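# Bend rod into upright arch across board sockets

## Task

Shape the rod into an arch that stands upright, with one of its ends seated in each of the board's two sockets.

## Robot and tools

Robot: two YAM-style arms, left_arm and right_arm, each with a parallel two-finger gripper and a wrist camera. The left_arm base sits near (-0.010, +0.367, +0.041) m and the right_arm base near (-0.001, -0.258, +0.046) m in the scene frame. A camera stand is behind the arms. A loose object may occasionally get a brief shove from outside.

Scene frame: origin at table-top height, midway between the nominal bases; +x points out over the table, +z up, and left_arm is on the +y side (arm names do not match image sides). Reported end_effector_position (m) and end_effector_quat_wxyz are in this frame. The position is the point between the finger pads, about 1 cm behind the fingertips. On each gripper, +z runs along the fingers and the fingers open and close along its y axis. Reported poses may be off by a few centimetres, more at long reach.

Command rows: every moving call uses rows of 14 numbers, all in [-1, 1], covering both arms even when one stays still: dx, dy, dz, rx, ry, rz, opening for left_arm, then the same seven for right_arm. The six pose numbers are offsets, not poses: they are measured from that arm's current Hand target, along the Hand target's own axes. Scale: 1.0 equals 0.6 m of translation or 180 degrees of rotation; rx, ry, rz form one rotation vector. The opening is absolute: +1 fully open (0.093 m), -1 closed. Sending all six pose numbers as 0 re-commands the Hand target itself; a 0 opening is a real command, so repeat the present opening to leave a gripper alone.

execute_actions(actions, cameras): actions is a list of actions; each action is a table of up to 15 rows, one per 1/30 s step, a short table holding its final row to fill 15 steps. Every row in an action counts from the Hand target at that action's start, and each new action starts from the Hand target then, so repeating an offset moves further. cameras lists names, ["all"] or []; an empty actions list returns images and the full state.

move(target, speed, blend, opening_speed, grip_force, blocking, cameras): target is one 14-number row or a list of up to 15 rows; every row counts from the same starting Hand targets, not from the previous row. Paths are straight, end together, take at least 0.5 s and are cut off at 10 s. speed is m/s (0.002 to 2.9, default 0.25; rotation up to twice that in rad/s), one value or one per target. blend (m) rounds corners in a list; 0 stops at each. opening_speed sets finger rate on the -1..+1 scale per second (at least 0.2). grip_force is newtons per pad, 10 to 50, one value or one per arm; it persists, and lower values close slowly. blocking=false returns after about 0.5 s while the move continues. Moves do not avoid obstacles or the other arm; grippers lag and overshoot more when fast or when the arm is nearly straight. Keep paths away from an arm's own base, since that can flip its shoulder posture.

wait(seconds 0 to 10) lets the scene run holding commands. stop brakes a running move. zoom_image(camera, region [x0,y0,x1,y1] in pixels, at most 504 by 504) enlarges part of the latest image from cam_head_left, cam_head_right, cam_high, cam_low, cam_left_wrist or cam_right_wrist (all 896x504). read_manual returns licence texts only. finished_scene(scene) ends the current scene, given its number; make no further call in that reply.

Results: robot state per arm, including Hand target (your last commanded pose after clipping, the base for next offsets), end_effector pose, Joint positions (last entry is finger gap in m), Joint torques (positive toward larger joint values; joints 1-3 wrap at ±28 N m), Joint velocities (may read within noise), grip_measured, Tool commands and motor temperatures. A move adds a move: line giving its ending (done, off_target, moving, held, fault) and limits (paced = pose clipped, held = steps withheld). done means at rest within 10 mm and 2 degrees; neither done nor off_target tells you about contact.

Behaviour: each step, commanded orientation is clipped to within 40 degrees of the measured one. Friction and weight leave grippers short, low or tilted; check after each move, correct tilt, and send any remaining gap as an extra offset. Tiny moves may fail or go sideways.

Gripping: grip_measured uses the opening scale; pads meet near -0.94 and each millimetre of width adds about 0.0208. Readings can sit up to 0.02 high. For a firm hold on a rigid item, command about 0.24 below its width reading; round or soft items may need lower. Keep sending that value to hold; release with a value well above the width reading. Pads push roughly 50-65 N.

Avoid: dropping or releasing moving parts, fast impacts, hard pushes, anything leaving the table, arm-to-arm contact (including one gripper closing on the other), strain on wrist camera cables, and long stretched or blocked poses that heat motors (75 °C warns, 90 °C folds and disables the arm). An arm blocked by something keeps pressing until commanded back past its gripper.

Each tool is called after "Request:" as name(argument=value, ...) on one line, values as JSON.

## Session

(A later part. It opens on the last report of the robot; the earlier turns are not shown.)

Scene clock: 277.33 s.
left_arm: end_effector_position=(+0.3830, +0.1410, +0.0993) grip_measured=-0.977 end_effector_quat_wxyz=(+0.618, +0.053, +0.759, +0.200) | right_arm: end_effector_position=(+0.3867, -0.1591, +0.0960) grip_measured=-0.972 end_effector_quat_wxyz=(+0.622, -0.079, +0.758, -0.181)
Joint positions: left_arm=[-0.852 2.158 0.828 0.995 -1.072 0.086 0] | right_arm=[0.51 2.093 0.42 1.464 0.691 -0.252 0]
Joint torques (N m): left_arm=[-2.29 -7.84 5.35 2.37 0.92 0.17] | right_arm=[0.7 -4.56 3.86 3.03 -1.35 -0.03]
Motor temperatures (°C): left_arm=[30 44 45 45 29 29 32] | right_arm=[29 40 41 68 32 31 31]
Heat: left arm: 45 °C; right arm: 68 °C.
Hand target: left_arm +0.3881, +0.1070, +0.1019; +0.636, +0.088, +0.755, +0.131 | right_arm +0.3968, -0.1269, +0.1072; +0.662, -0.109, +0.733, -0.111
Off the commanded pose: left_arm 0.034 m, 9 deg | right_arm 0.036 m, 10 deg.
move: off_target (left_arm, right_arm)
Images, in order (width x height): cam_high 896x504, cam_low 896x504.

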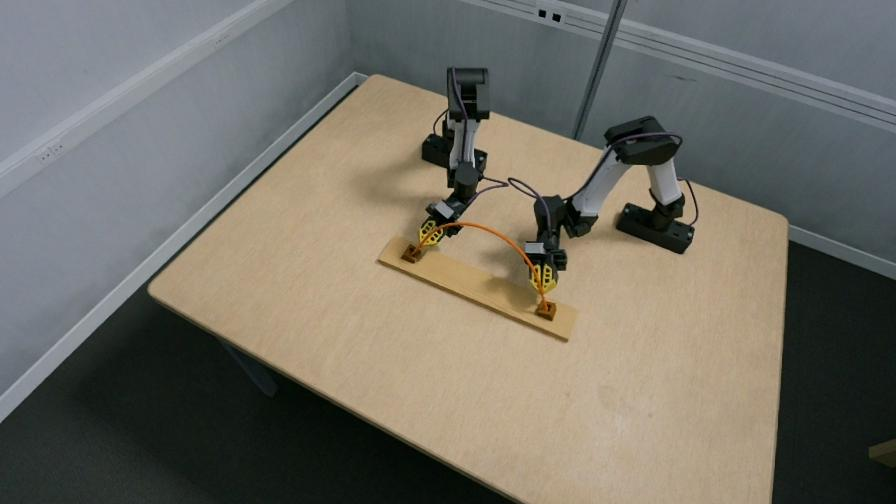

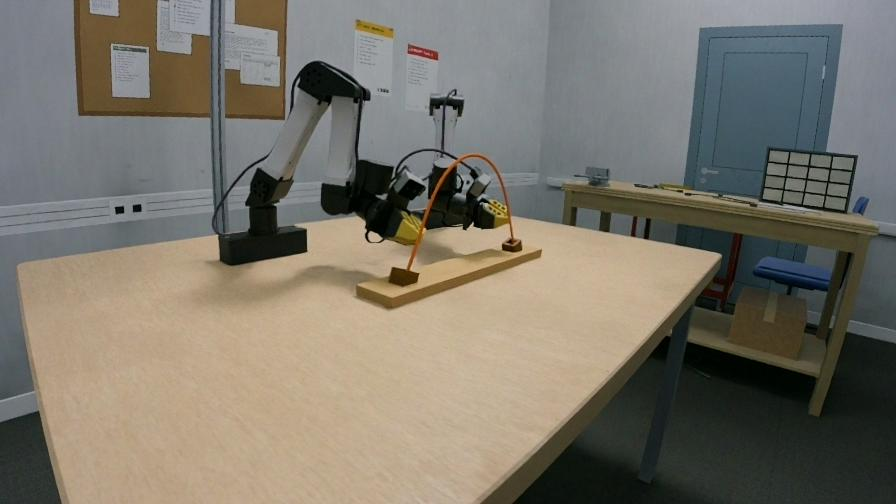

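Request:
move(target=[0.0185,0.0013,-0.0018,0,0,0,-1,0.0143,-0.0007,0,0,0,0,-1], speed=0.03, cameras=["cam_high","cam_low"])

Request:
zoom_image(camera="cam_high", region=[525, 280, 575, 330])

Request:
zoom_image(camera="cam_low", region=[490, 220, 535, 265])

Request:
zoom_image(camera="cam_high", region=[390, 230, 430, 270])

Request:
zoom_image(camera="cam_low", region=[350, 120, 560, 315])

Scene clock: 306.93 s.
left_arm: end_effector_position=(+0.3841, +0.1396, +0.0979) grip_measured=-0.977 end_effector_quat_wxyz=(+0.628, +0.043, +0.753, +0.190) | right_arm: end_effector_position=(+0.3896, -0.1579, +0.0944) grip_measured=-0.972 end_effector_quat_wxyz=(+0.623, -0.079, +0.757, -0.180)
Joint positions: left_arm=[-0.852 2.186 0.828 1.064 -1.072 0.09 0] | right_arm=[0.507 2.108 0.432 1.469 0.686 -0.252 0]
Joint torques (N m): left_arm=[-2.18 -7.46 3.75 2.19 0.94 0.13] | right_arm=[0.32 -3.44 2.85 3.15 -1.34 0.04]
Motor temperatures (°C): left_arm=[30 45 43 45 30 29 32] | right_arm=[28 39 40 75 33 31 31]
Heat: left arm: 45 °C; right arm: 75 °C. Fold the right arm in close to its base, or ease its load, before you think long.
Hand target: left_arm +0.3851, +0.1109, +0.0918; +0.636, +0.088, +0.755, +0.131 | right_arm +0.3959, -0.1299, +0.0992; +0.662, -0.109, +0.733, -0.111
Off the commanded pose: left_arm 0.029 m, 9 deg | right_arm 0.029 m, 10 deg.
MOTOR HOT: joint 4 (wrist pitch) of the right arm reports 75 °C; the controller's stop level is 90 °C. To cool a motor, set the load down, stop pushing, or move to a pose that needs little force.
joint sent to its limit (right arm) — joint 4 (wrist pitch), upper limit. The joint targets still meet the commanded pose.
move: off_target (left_arm, right_arm)
Images, in order (width x height): cam_high 896x504, cam_low 896x504.

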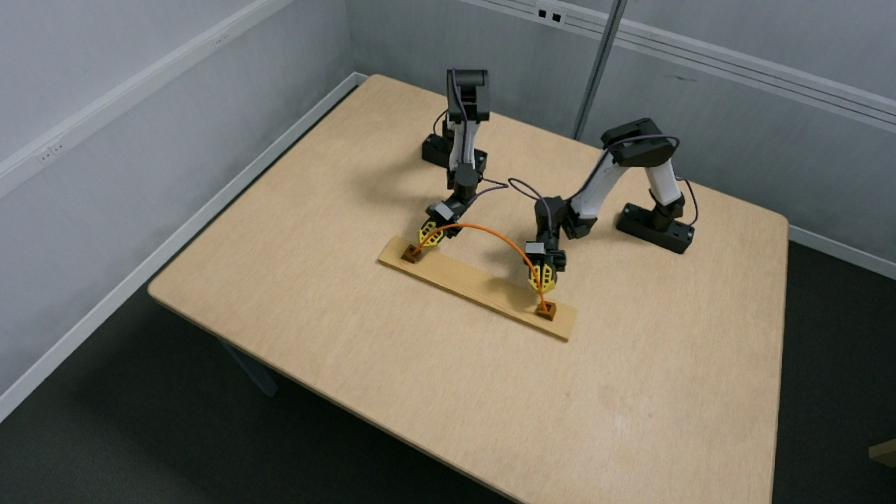

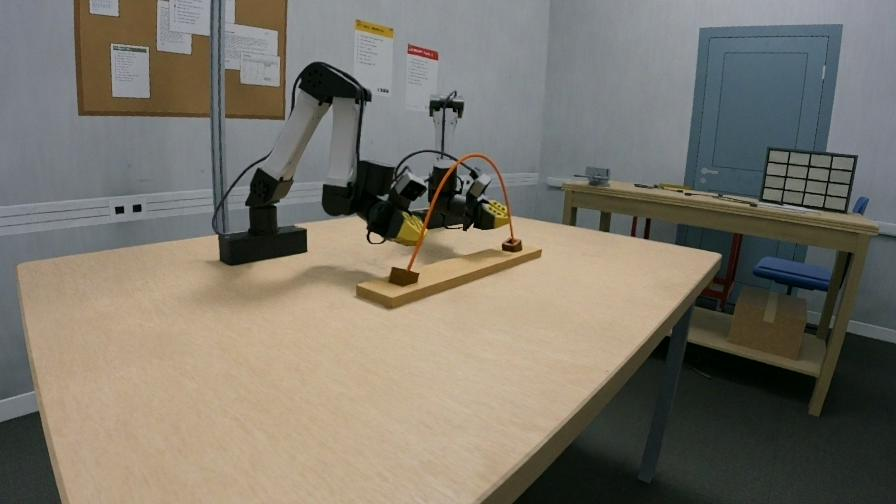

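Scaled by 10.080 from the camera's 896x504 image, which has a finer 1280x720 frame.

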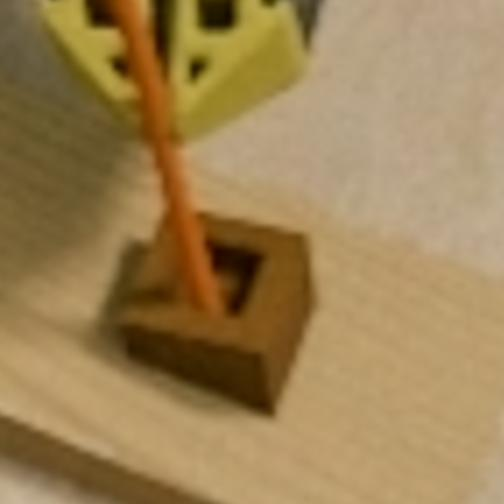

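Scaled by 11.200 from the camera's 896x504 image, which has a finer 1280x720 frame.

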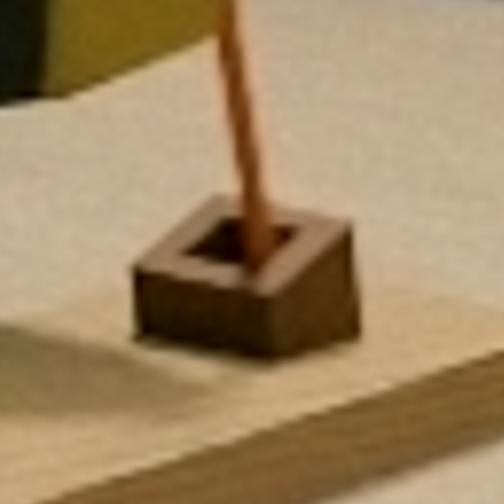

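Scaled by 12.600 from the camera's 896x504 image, which has a finer 1280x720 frame.

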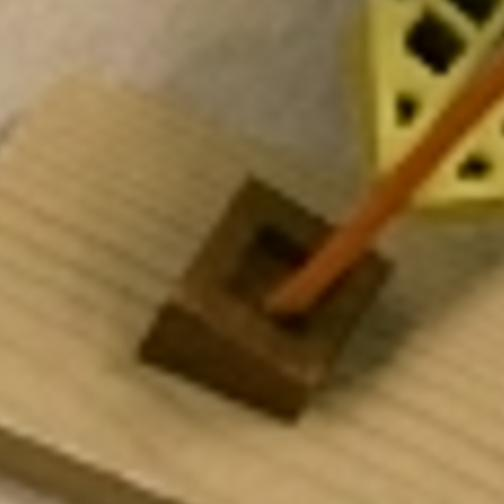

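Scaled by 2.400 from the camera's 896x504 image, which has a finer 1280x720 frame.

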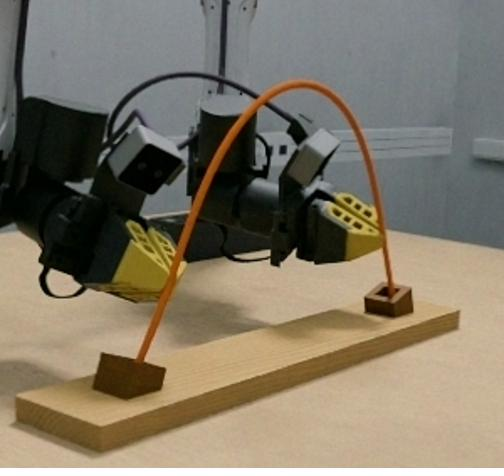

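Request:
move(target=[[0,0,0,0,0,0,-1,0.0087,-0.0357,-0.0063,0.0115,0,-0.0429,-1],[0,0,0,0,0,0,-1,0.0087,-0.0357,-0.0063,0.0115,0,-0.0429,-0.3],[0,0,0,0,0,0,-1,-0.0178,-0.0052,-0.2531,0.0115,0,-0.0429,-0.3]], speed=[0.04,0.04,0.12], opening_speed=0.3, cameras=["cam_high","cam_low"])

Request:
zoom_image(camera="cam_low", region=[350, 120, 560, 315])

Request:
zoom_image(camera="cam_high", region=[380, 190, 590, 345])

Scene clock: 335.10 s.
left_arm: end_effector_position=(+0.3864, +0.1281, +0.0991) grip_measured=-0.977 end_effector_quat_wxyz=(+0.635, +0.061, +0.753, +0.163) | right_arm: end_effector_position=(+0.2451, -0.1304, +0.1048) grip_measured=-0.302 end_effector_quat_wxyz=(+0.612, -0.191, +0.740, -0.203)
Joint positions: left_arm=[-0.853 2.187 0.828 1.091 -1.009 0.104 0] | right_arm=[1.033 1.867 0.034 1.464 1.084 -0.243 0.031]
Joint torques (N m): left_arm=[-1.66 -7.04 4.11 2.05 0.45 0.03] | right_arm=[0.27 -5.23 0.96 2.95 0.29 0.13]
Motor temperatures (°C): left_arm=[30 45 41 45 30 29 32] | right_arm=[28 39 39 74 33 31 31]
Heat: left arm: 45 °C; right arm: 74 °C. Fold the right arm in close to its base, or ease its load, before you think long.
Hand target: left_arm +0.3851, +0.1110, +0.0919; +0.636, +0.088, +0.755, +0.131 | right_arm +0.2459, -0.1269, +0.1251; +0.655, -0.146, +0.722, -0.168
Off the commanded pose: left_arm 0.019 m, 5 deg | right_arm 0.021 m, 8 deg.
MOTOR HOT: still on. Joint 4 (wrist pitch) of the right arm reports 74 °C.
joint sent to its limit (right arm) — joint 4 (wrist pitch), upper limit. The joint targets still meet the commanded pose.
move: off_target (left_arm, right_arm); target 2's new opening was sent with right_arm's hand 0.011 m and 7 deg from that target
Images, in order (width x height): cam_high 896x504, cam_low 896x504.

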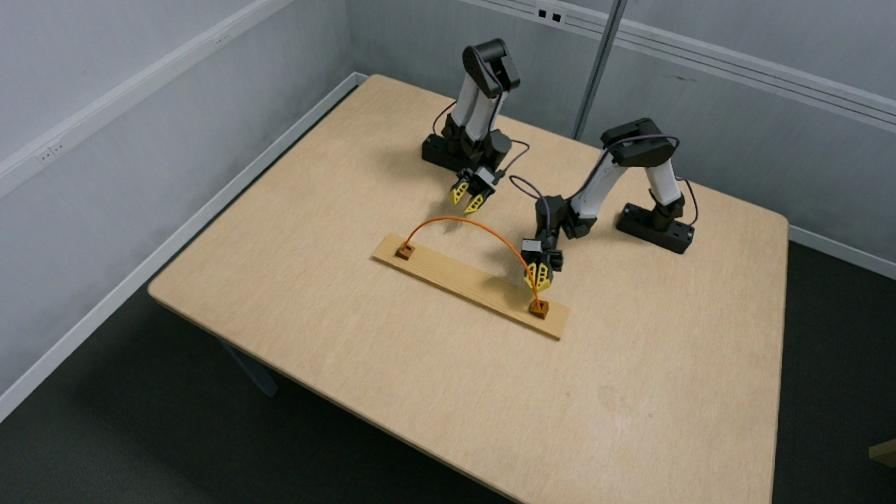

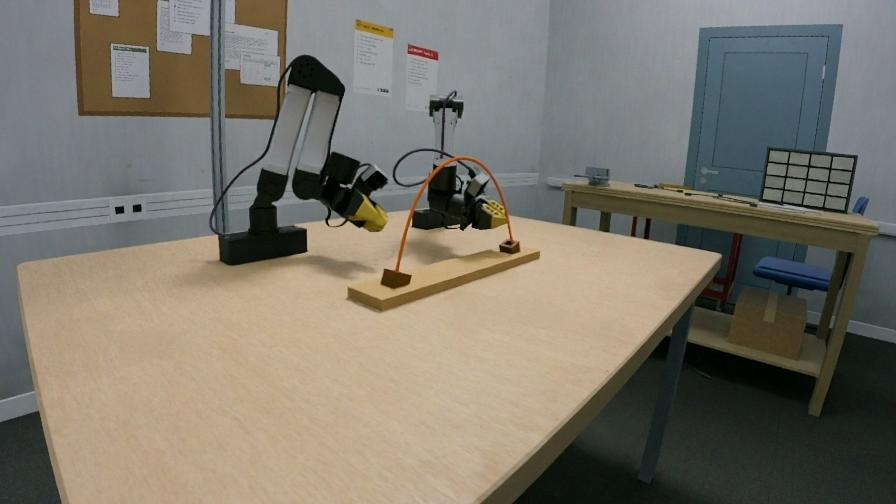

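Scaled by 2.400 from the camera's 896x504 image, which has a finer 1280x720 frame.

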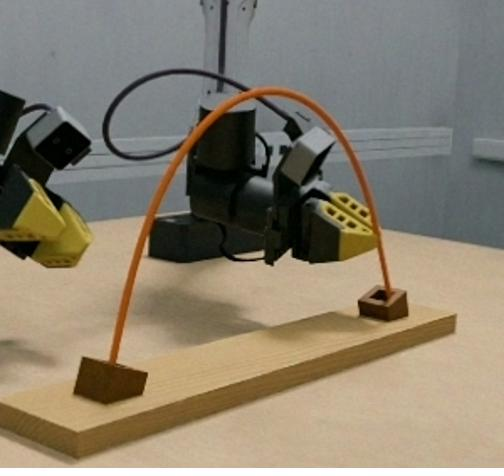

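Scaled by 2.400 from the camera's 896x504 image, which has a finer 1280x720 frame.

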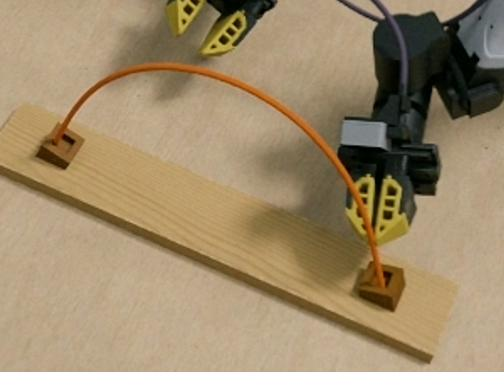

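Request:
move(target=[[0.006,0.019,0.0017,0,0,0,-1,-0.3433,-0.0962,-0.0013,-0.2265,0.1141,-0.3497,0],[0.006,0.019,0.0017,0,0,0,-1,-0.375,0.0097,0.106,-0.2265,0.1141,-0.3497,0]], speed=[0.15,0.1], blend=[0.02,0], cameras=["cam_right_wrist","cam_low"])

Scene clock: 369.60 s.
left_arm: end_effector_position=(+0.3860, +0.1303, +0.0990) grip_measured=-0.977 end_effector_quat_wxyz=(+0.640, +0.065, +0.751, +0.151) | right_arm: end_effector_position=(+0.3233, -0.0338, +0.3052) grip_measured=-0.002 end_effector_quat_wxyz=(-0.230, +0.676, -0.652, +0.255)
Joint positions: left_arm=[-0.843 2.187 0.801 1.143 -0.975 0.116 0] | right_arm=[0.8 1.636 1.7 -1.124 0.503 -0.929 0.045]
Joint torques (N m): left_arm=[-0.38 -7.86 3.03 1.91 0.35 0.03] | right_arm=[-1.28 -5.75 8.34 1.78 0.05 -0.14]
Motor temperatures (°C): left_arm=[30 47 40 46 29 29 32] | right_arm=[28 38 39 74 32 31 30]
Heat: left arm: 47 °C; right arm: 74 °C. Fold the right arm in close to its base, or ease its load, before you think long.
Hand target: left_arm +0.3850, +0.1229, +0.0919; +0.636, +0.088, +0.755, +0.131 | right_arm +0.3315, -0.0279, +0.3190; -0.257, +0.668, -0.652, +0.250
Off the commanded pose: left_arm 0.010 m, 3 deg | right_arm 0.017 m, 3 deg.
MOTOR HOT: still on. Joint 4 (wrist pitch) of the right arm reports 74 °C.
move: off_target (left_arm, right_arm)
Images, in order (width x height): cam_low 896x504, cam_right_wrist 896x504.

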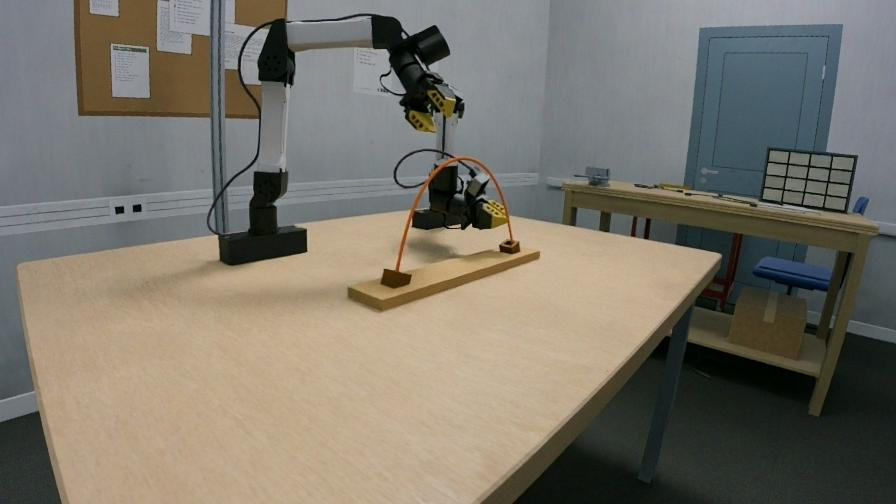

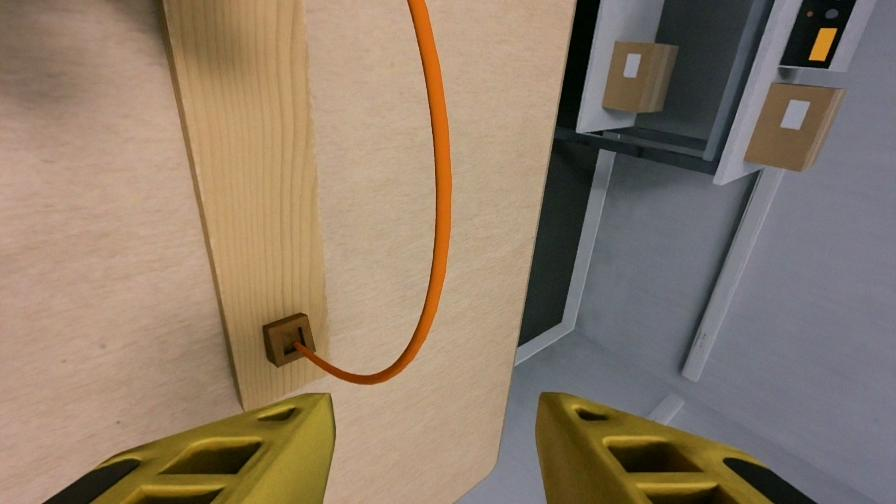

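Request:
move(target=[0,0,0,0,0,0,-1,-0.0203,-0.001,0.11,0,0,0,0], speed=0.1, cameras=["cam_right_wrist"])

Scene clock: 391.40 s.
left_arm: end_effector_position=(+0.3860, +0.1303, +0.0990) grip_measured=-0.977 end_effector_quat_wxyz=(+0.640, +0.065, +0.751, +0.151) | right_arm: end_effector_position=(+0.3710, -0.0169, +0.2698) grip_measured=-0.002 end_effector_quat_wxyz=(-0.246, +0.669, -0.653, +0.254)
Joint positions: left_arm=[-0.843 2.187 0.801 1.143 -0.975 0.116 0] | right_arm=[0.736 1.747 1.661 -0.913 0.469 -0.988 0.045]
Joint torques (N m): left_arm=[-0.38 -7.84 3.03 1.91 0.35 0.03] | right_arm=[-1.21 -6.94 5.33 1.9 0.02 -0.12]
Motor temperatures (°C): left_arm=[30 48 39 45 29 29 32] | right_arm=[28 40 42 68 31 31 30]
Heat: left arm: 48 °C; right arm: 68 °C.
Hand target: left_arm +0.3850, +0.1229, +0.0919; +0.636, +0.088, +0.755, +0.131 | right_arm +0.3759, -0.0146, +0.2703; -0.257, +0.668, -0.652, +0.251
Off the commanded pose: left_arm 0.010 m, 3 deg | right_arm 0.005 m, 1 deg.
MOTOR HOT: cleared for the motors of the right arm.
move: off_target (left_arm)
Images, in order (width x height): cam_right_wrist 896x504.

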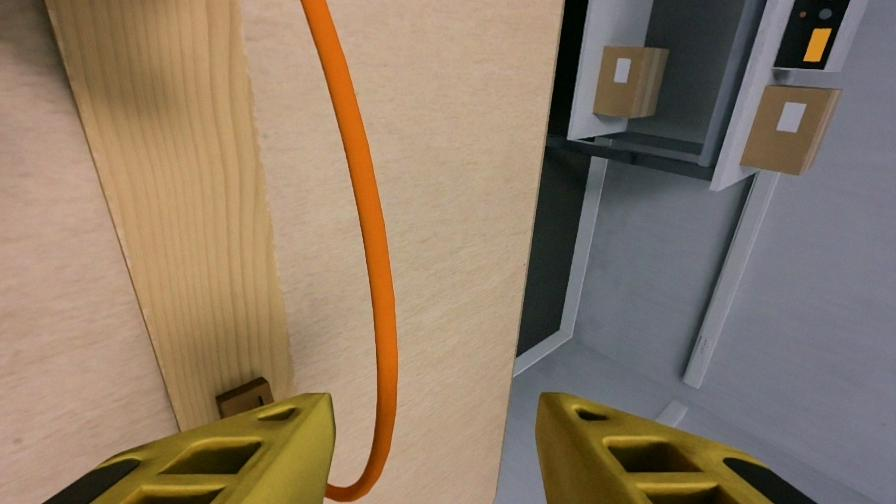

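Request:
move(target=[[0,0,0,0,0,0,-1,0.0077,0.0212,0.0653,0,0,0,0]], speed=0.06, cameras=["cam_right_wrist"])

Scene clock: 403.90 s.
left_arm: end_effector_position=(+0.3860, +0.1303, +0.0990) grip_measured=-0.977 end_effector_quat_wxyz=(+0.640, +0.065, +0.751, +0.151) | right_arm: end_effector_position=(+0.3880, -0.0208, +0.2337) grip_measured=-0.002 end_effector_quat_wxyz=(-0.247, +0.669, -0.654, +0.254)
Joint positions: left_arm=[-0.843 2.187 0.801 1.143 -0.975 0.116 0] | right_arm=[0.696 1.768 1.539 -0.751 0.446 -1.024 0.045]
Joint torques (N m): left_arm=[-0.36 -7.86 3.02 1.91 0.35 0.02] | right_arm=[-1.18 -7.01 5.33 1.96 -0.01 -0.15]
Motor temperatures (°C): left_arm=[30 48 39 45 29 29 32] | right_arm=[28 42 42 66 31 31 30]
Heat: left arm: 48 °C; right arm: 66 °C.
Hand target: left_arm +0.3850, +0.1229, +0.0919; +0.636, +0.088, +0.755, +0.131 | right_arm +0.3928, -0.0189, +0.2327; -0.257, +0.668, -0.652, +0.250
Off the commanded pose: left_arm 0.010 m, 3 deg | right_arm 0.005 m, 1 deg.
move: off_target (left_arm)
Images, in order (width x height): cam_right_wrist 896x504.

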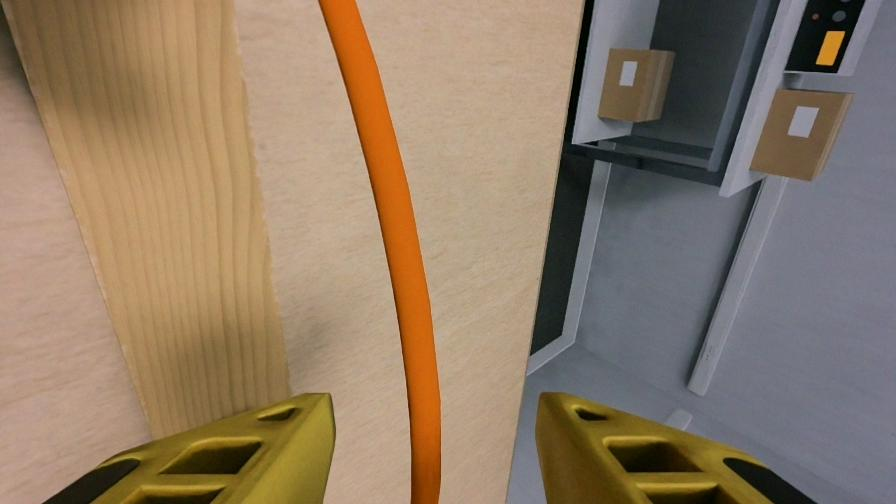

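Request:
move(target=[0,0,0,0,0,0,-1,0,0.003,0.007,0,0,0,-1], speed=0.05, opening_speed=0.5, cameras=["cam_low","cam_right_wrist"])

Request:
zoom_image(camera="cam_low", region=[350, 120, 560, 315])

Scene clock: 413.13 s.
left_arm: end_effector_position=(+0.3861, +0.1302, +0.0990) grip_measured=-0.977 end_effector_quat_wxyz=(+0.640, +0.065, +0.750, +0.150) | right_arm: end_effector_position=(+0.3887, -0.0196, +0.2316) grip_measured=-0.956 end_effector_quat_wxyz=(-0.250, +0.669, -0.652, +0.253)
Joint positions: left_arm=[-0.843 2.187 0.801 1.144 -0.974 0.116 0] | right_arm=[0.696 1.768 1.528 -0.733 0.444 -1.028 0]
Joint torques (N m): left_arm=[-0.38 -7.84 3.04 1.91 0.35 0.03] | right_arm=[-1.46 -6.68 5.26 1.96 0 -0.11]
Motor temperatures (°C): left_arm=[30 48 39 44 29 29 32] | right_arm=[28 42 42 65 31 31 30]
Heat: left arm: 48 °C; right arm: 65 °C.
Hand target: left_arm +0.3850, +0.1229, +0.0919; +0.636, +0.088, +0.755, +0.131 | right_arm +0.3942, -0.0189, +0.2285; -0.257, +0.668, -0.652, +0.250
Off the commanded pose: left_arm 0.010 m, 3 deg | right_arm 0.006 m, 1 deg.
move: off_target (left_arm)
Images, in order (width x height): cam_low 896x504, cam_right_wrist 896x504.

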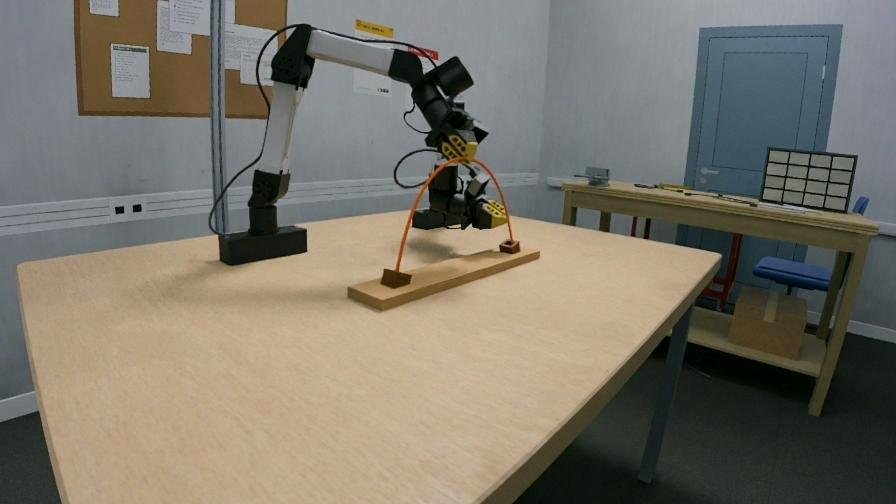

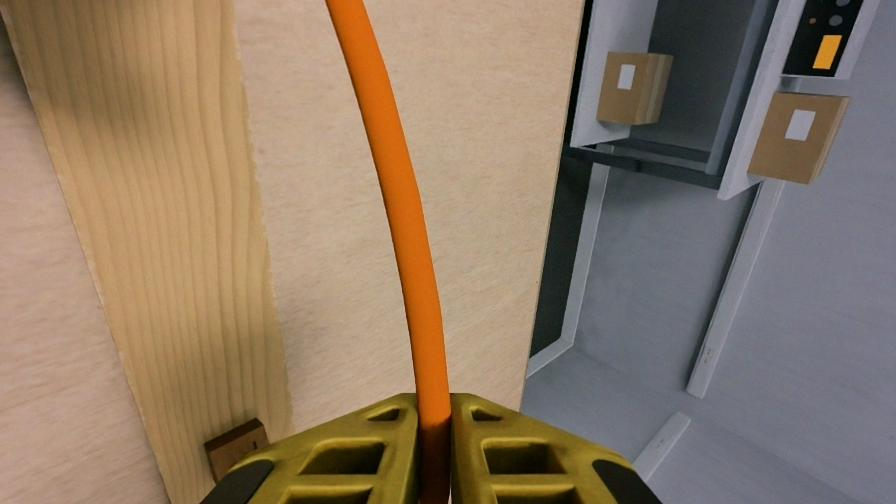

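Scaled by 2.400 from the camera's 896x504 image, which has a finer 1280x720 frame.

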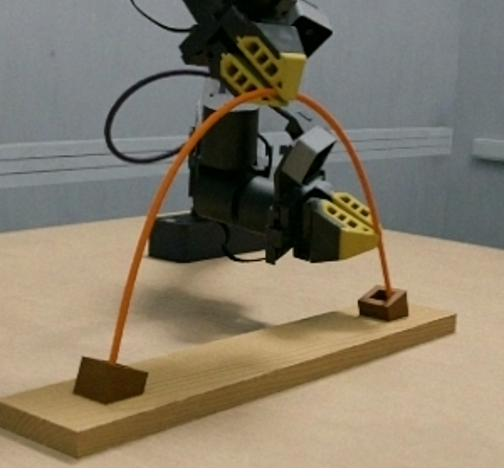

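Request:
move(target=[[-0.0095,0.0137,-0.0012,0,0,0,-1,0,0,0,0,0,0,-1],[-0.0095,0.0137,-0.0012,0,0,0,-0.3,0,0,0,0,0,0,-1],[-0.0085,-0.001,-0.2504,0,0,0,-0.3,0,0,0,0,0,0,-1]], speed=[0.04,0.04,0.12], opening_speed=0.3, cameras=["cam_low","cam_high"])

Request:
zoom_image(camera="cam_low", region=[350, 120, 560, 315])

Request:
zoom_image(camera="cam_high", region=[380, 190, 590, 345])

Scene clock: 436.40 s.
left_arm: end_effector_position=(+0.2360, +0.1147, +0.1038) grip_measured=-0.301 end_effector_quat_wxyz=(+0.624, +0.117, +0.758, +0.152) | right_arm: end_effector_position=(+0.3888, -0.0188, +0.2309) grip_measured=-0.969 end_effector_quat_wxyz=(-0.250, +0.670, -0.652, +0.252)
Joint positions: left_arm=[-1.273 1.896 0.572 0.616 -1.298 -0.297 0.031] | right_arm=[0.696 1.77 1.528 -0.732 0.44 -1.029 0]
Joint torques (N m): left_arm=[-0.47 -8.83 5.74 1.54 -0.55 -0.11] | right_arm=[-1.43 -6.83 5.24 1.95 0.04 -0.1]
Motor temperatures (°C): left_arm=[29 49 39 44 28 29 32] | right_arm=[28 43 43 63 31 31 31]
Heat: left arm: 49 °C; right arm: 63 °C.
Hand target: left_arm +0.2381, +0.1079, +0.1200; +0.636, +0.087, +0.755, +0.131 | right_arm +0.3943, -0.0188, +0.2285; -0.257, +0.668, -0.652, +0.250
Off the commanded pose: left_arm 0.018 m, 4 deg | right_arm 0.006 m, 1 deg.
move: off_target (left_arm); target 2's new opening was sent with left_arm's hand 0.004 m and 3 deg from that target
Images, in order (width x height): cam_high 896x504, cam_low 896x504.

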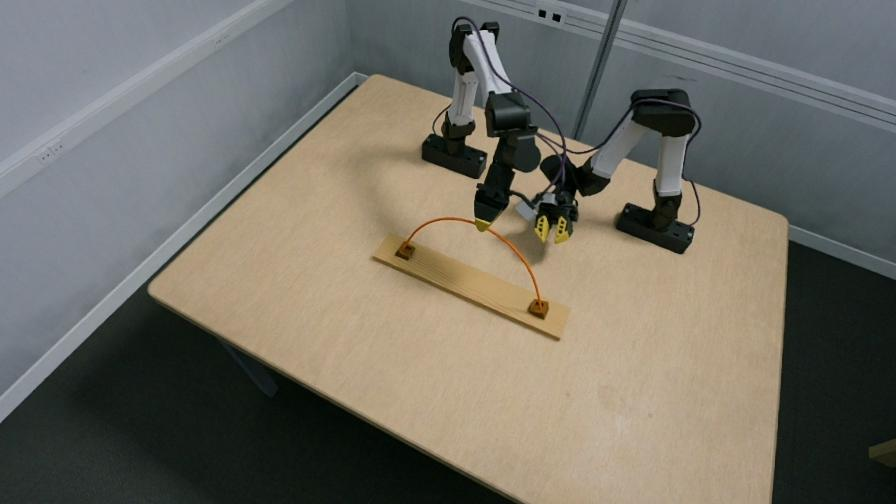

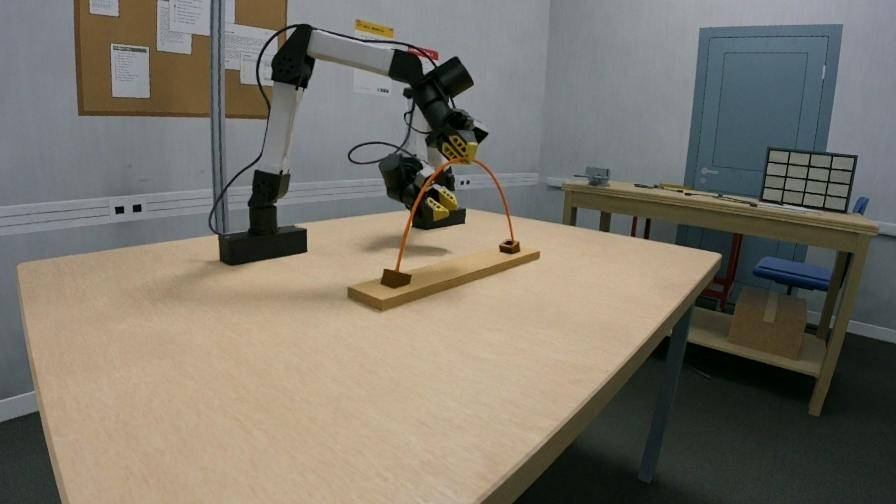

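Scaled by 2.400 from the camera's 896x504 image, which has a finer 1280x720 frame.

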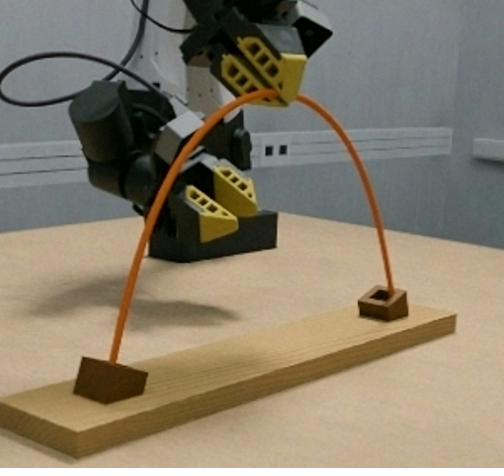

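Scaled by 2.400 from the camera's 896x504 image, which has a finer 1280x720 frame.

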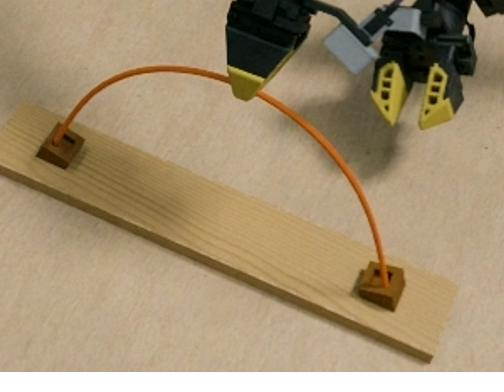

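Request:
zoom_image(camera="cam_high", region=[520, 280, 570, 330])

Request:
zoom_image(camera="cam_high", region=[385, 230, 425, 270])

Request:
zoom_image(camera="cam_low", region=[490, 220, 535, 265])

Scaled by 10.080 from the camera's 896x504 image, which has a finer 1280x720 frame.

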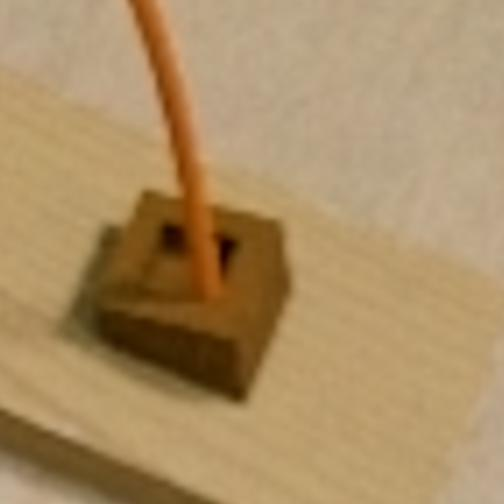

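Scaled by 12.600 from the camera's 896x504 image, which has a finer 1280x720 frame.

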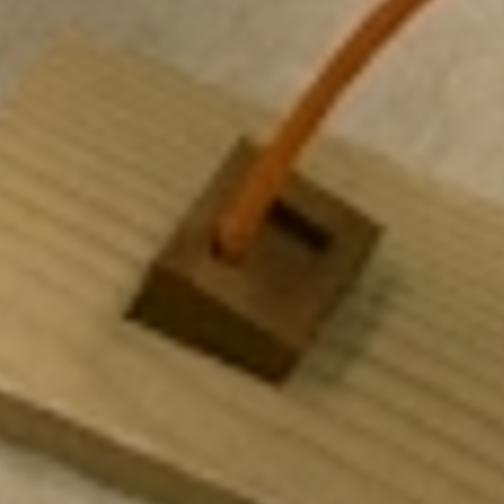

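Scaled by 11.200 from the camera's 896x504 image, which has a finer 1280x720 frame.

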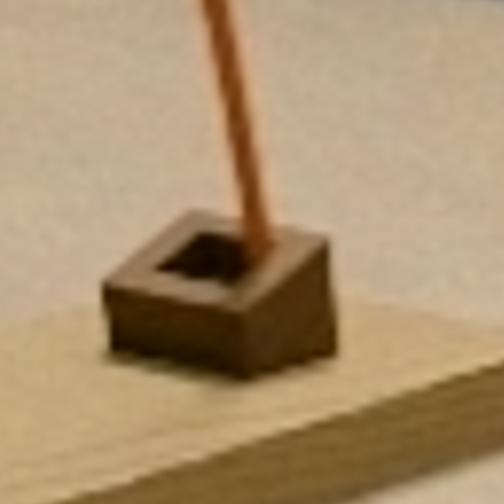

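Request:
move(target=[0,0,0,0,0,0,-0.3,0,0,0,0,0,0,-0.3], opening_speed=0.2, speed=0.03, cameras=["cam_low","cam_right_wrist"])

Request:
zoom_image(camera="cam_low", region=[350, 120, 560, 315])

Scene clock: 460.27 s.
left_arm: end_effector_position=(+0.2359, +0.1151, +0.1033) grip_measured=-0.301 end_effector_quat_wxyz=(+0.623, +0.117, +0.758, +0.153) | right_arm: end_effector_position=(+0.3888, -0.0188, +0.2309) grip_measured=-0.302 end_effector_quat_wxyz=(-0.250, +0.670, -0.652, +0.252)
Joint positions: left_arm=[-1.273 1.896 0.572 0.61 -1.298 -0.3 0.031] | right_arm=[0.696 1.77 1.528 -0.732 0.44 -1.029 0.031]
Joint torques (N m): left_arm=[-0.46 -8.9 5.81 1.55 -0.55 -0.1] | right_arm=[-1.42 -6.8 5.26 1.95 0.04 -0.09]
Motor temperatures (°C): left_arm=[29 51 40 42 29 29 31] | right_arm=[28 44 43 62 31 31 31]
Heat: left arm: 51 °C; right arm: 62 °C.
Hand target: left_arm +0.2381, +0.1079, +0.1200; +0.636, +0.088, +0.755, +0.131 | right_arm +0.3943, -0.0188, +0.2285; -0.257, +0.668, -0.652, +0.250
Off the commanded pose: left_arm 0.018 m, 5 deg | right_arm 0.006 m, 1 deg.
move: off_target (left_arm)
Images, in order (width x height): cam_low 896x504, cam_right_wrist 896x504.

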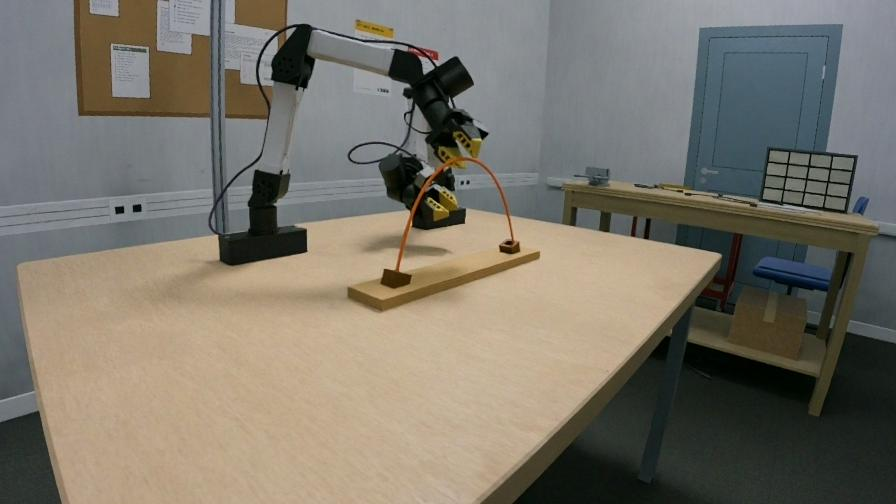

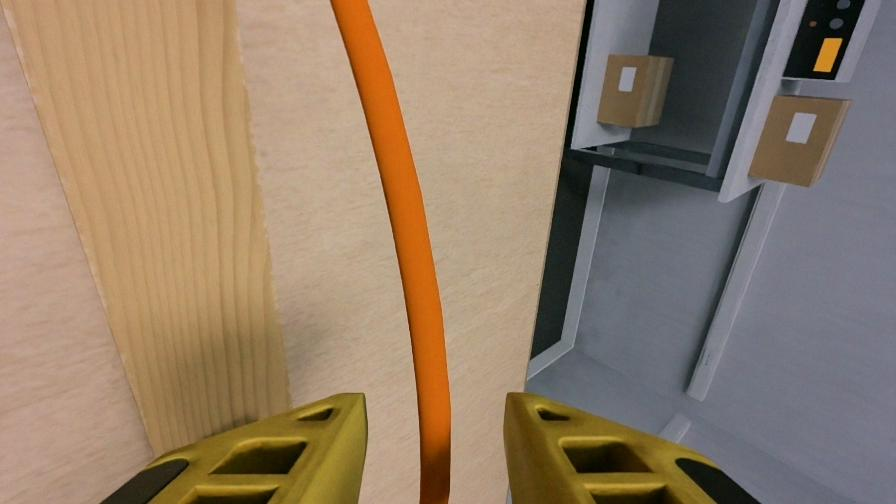

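Scaled by 2.400 from the camera's 896x504 image, which has a finer 1280x720 frame.

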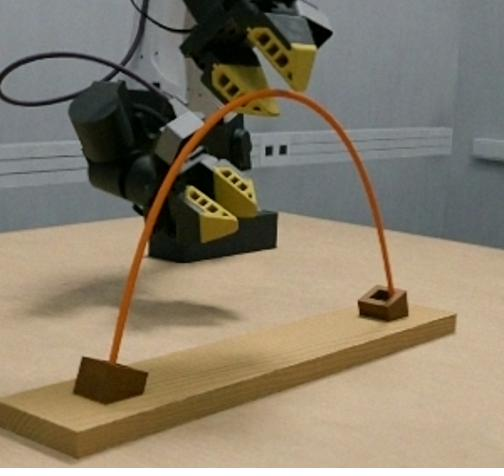

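Request:
move(target=[0,0,0,0,0,0,-0.3,0,0,-0.2,0,0,0,-0.3], speed=0.07, cameras=["cam_low","cam_high"])

Request:
zoom_image(camera="cam_low", region=[350, 120, 560, 315])

Request:
zoom_image(camera="cam_high", region=[380, 190, 590, 345])

Scene clock: 467.40 s.
left_arm: end_effector_position=(+0.2359, +0.1151, +0.1033) grip_measured=-0.301 end_effector_quat_wxyz=(+0.623, +0.117, +0.758, +0.153) | right_arm: end_effector_position=(+0.3152, -0.0200, +0.2957) grip_measured=-0.302 end_effector_quat_wxyz=(-0.232, +0.682, -0.649, +0.245)
Joint positions: left_arm=[-1.273 1.896 0.572 0.61 -1.298 -0.3 0.031] | right_arm=[0.839 1.644 1.676 -1.107 0.5 -0.899 0.031]
Joint torques (N m): left_arm=[-0.47 -8.91 5.79 1.54 -0.55 -0.1] | right_arm=[0.23 -7.99 8.31 1.39 0.34 0.15]
Motor temperatures (°C): left_arm=[29 51 40 42 29 29 31] | right_arm=[28 44 43 61 30 31 31]
Heat: left arm: 51 °C; right arm: 61 °C.
Hand target: left_arm +0.2381, +0.1079, +0.1200; +0.636, +0.088, +0.755, +0.131 | right_arm +0.3139, -0.0208, +0.3176; -0.257, +0.668, -0.652, +0.250
Off the commanded pose: left_arm 0.018 m, 5 deg | right_arm 0.022 m, 3 deg.
move: off_target (left_arm, right_arm)
Images, in order (width x height): cam_high 896x504, cam_low 896x504.

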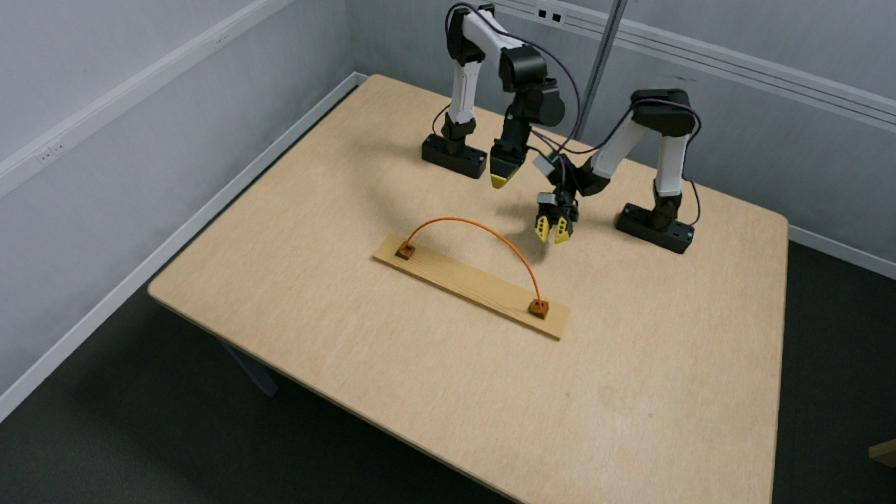

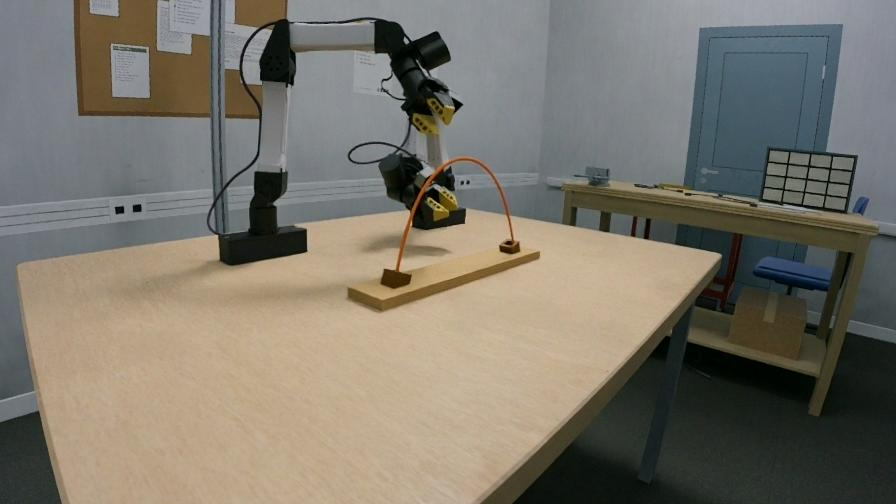

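Scaled by 2.400 from the camera's 896x504 image, which has a finer 1280x720 frame.

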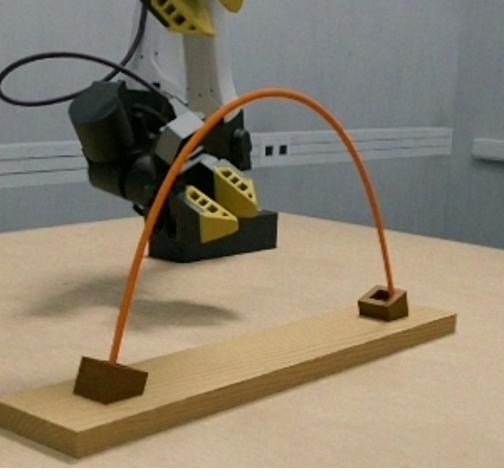

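Scaled by 2.400 from the camera's 896x504 image, which has a finer 1280x720 frame.

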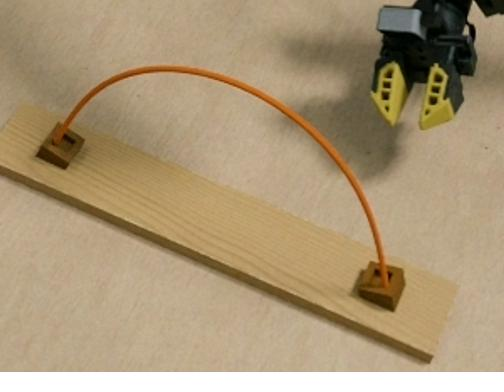

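Request:
finished_scene(scene=3)

The scene is finished: the task was done.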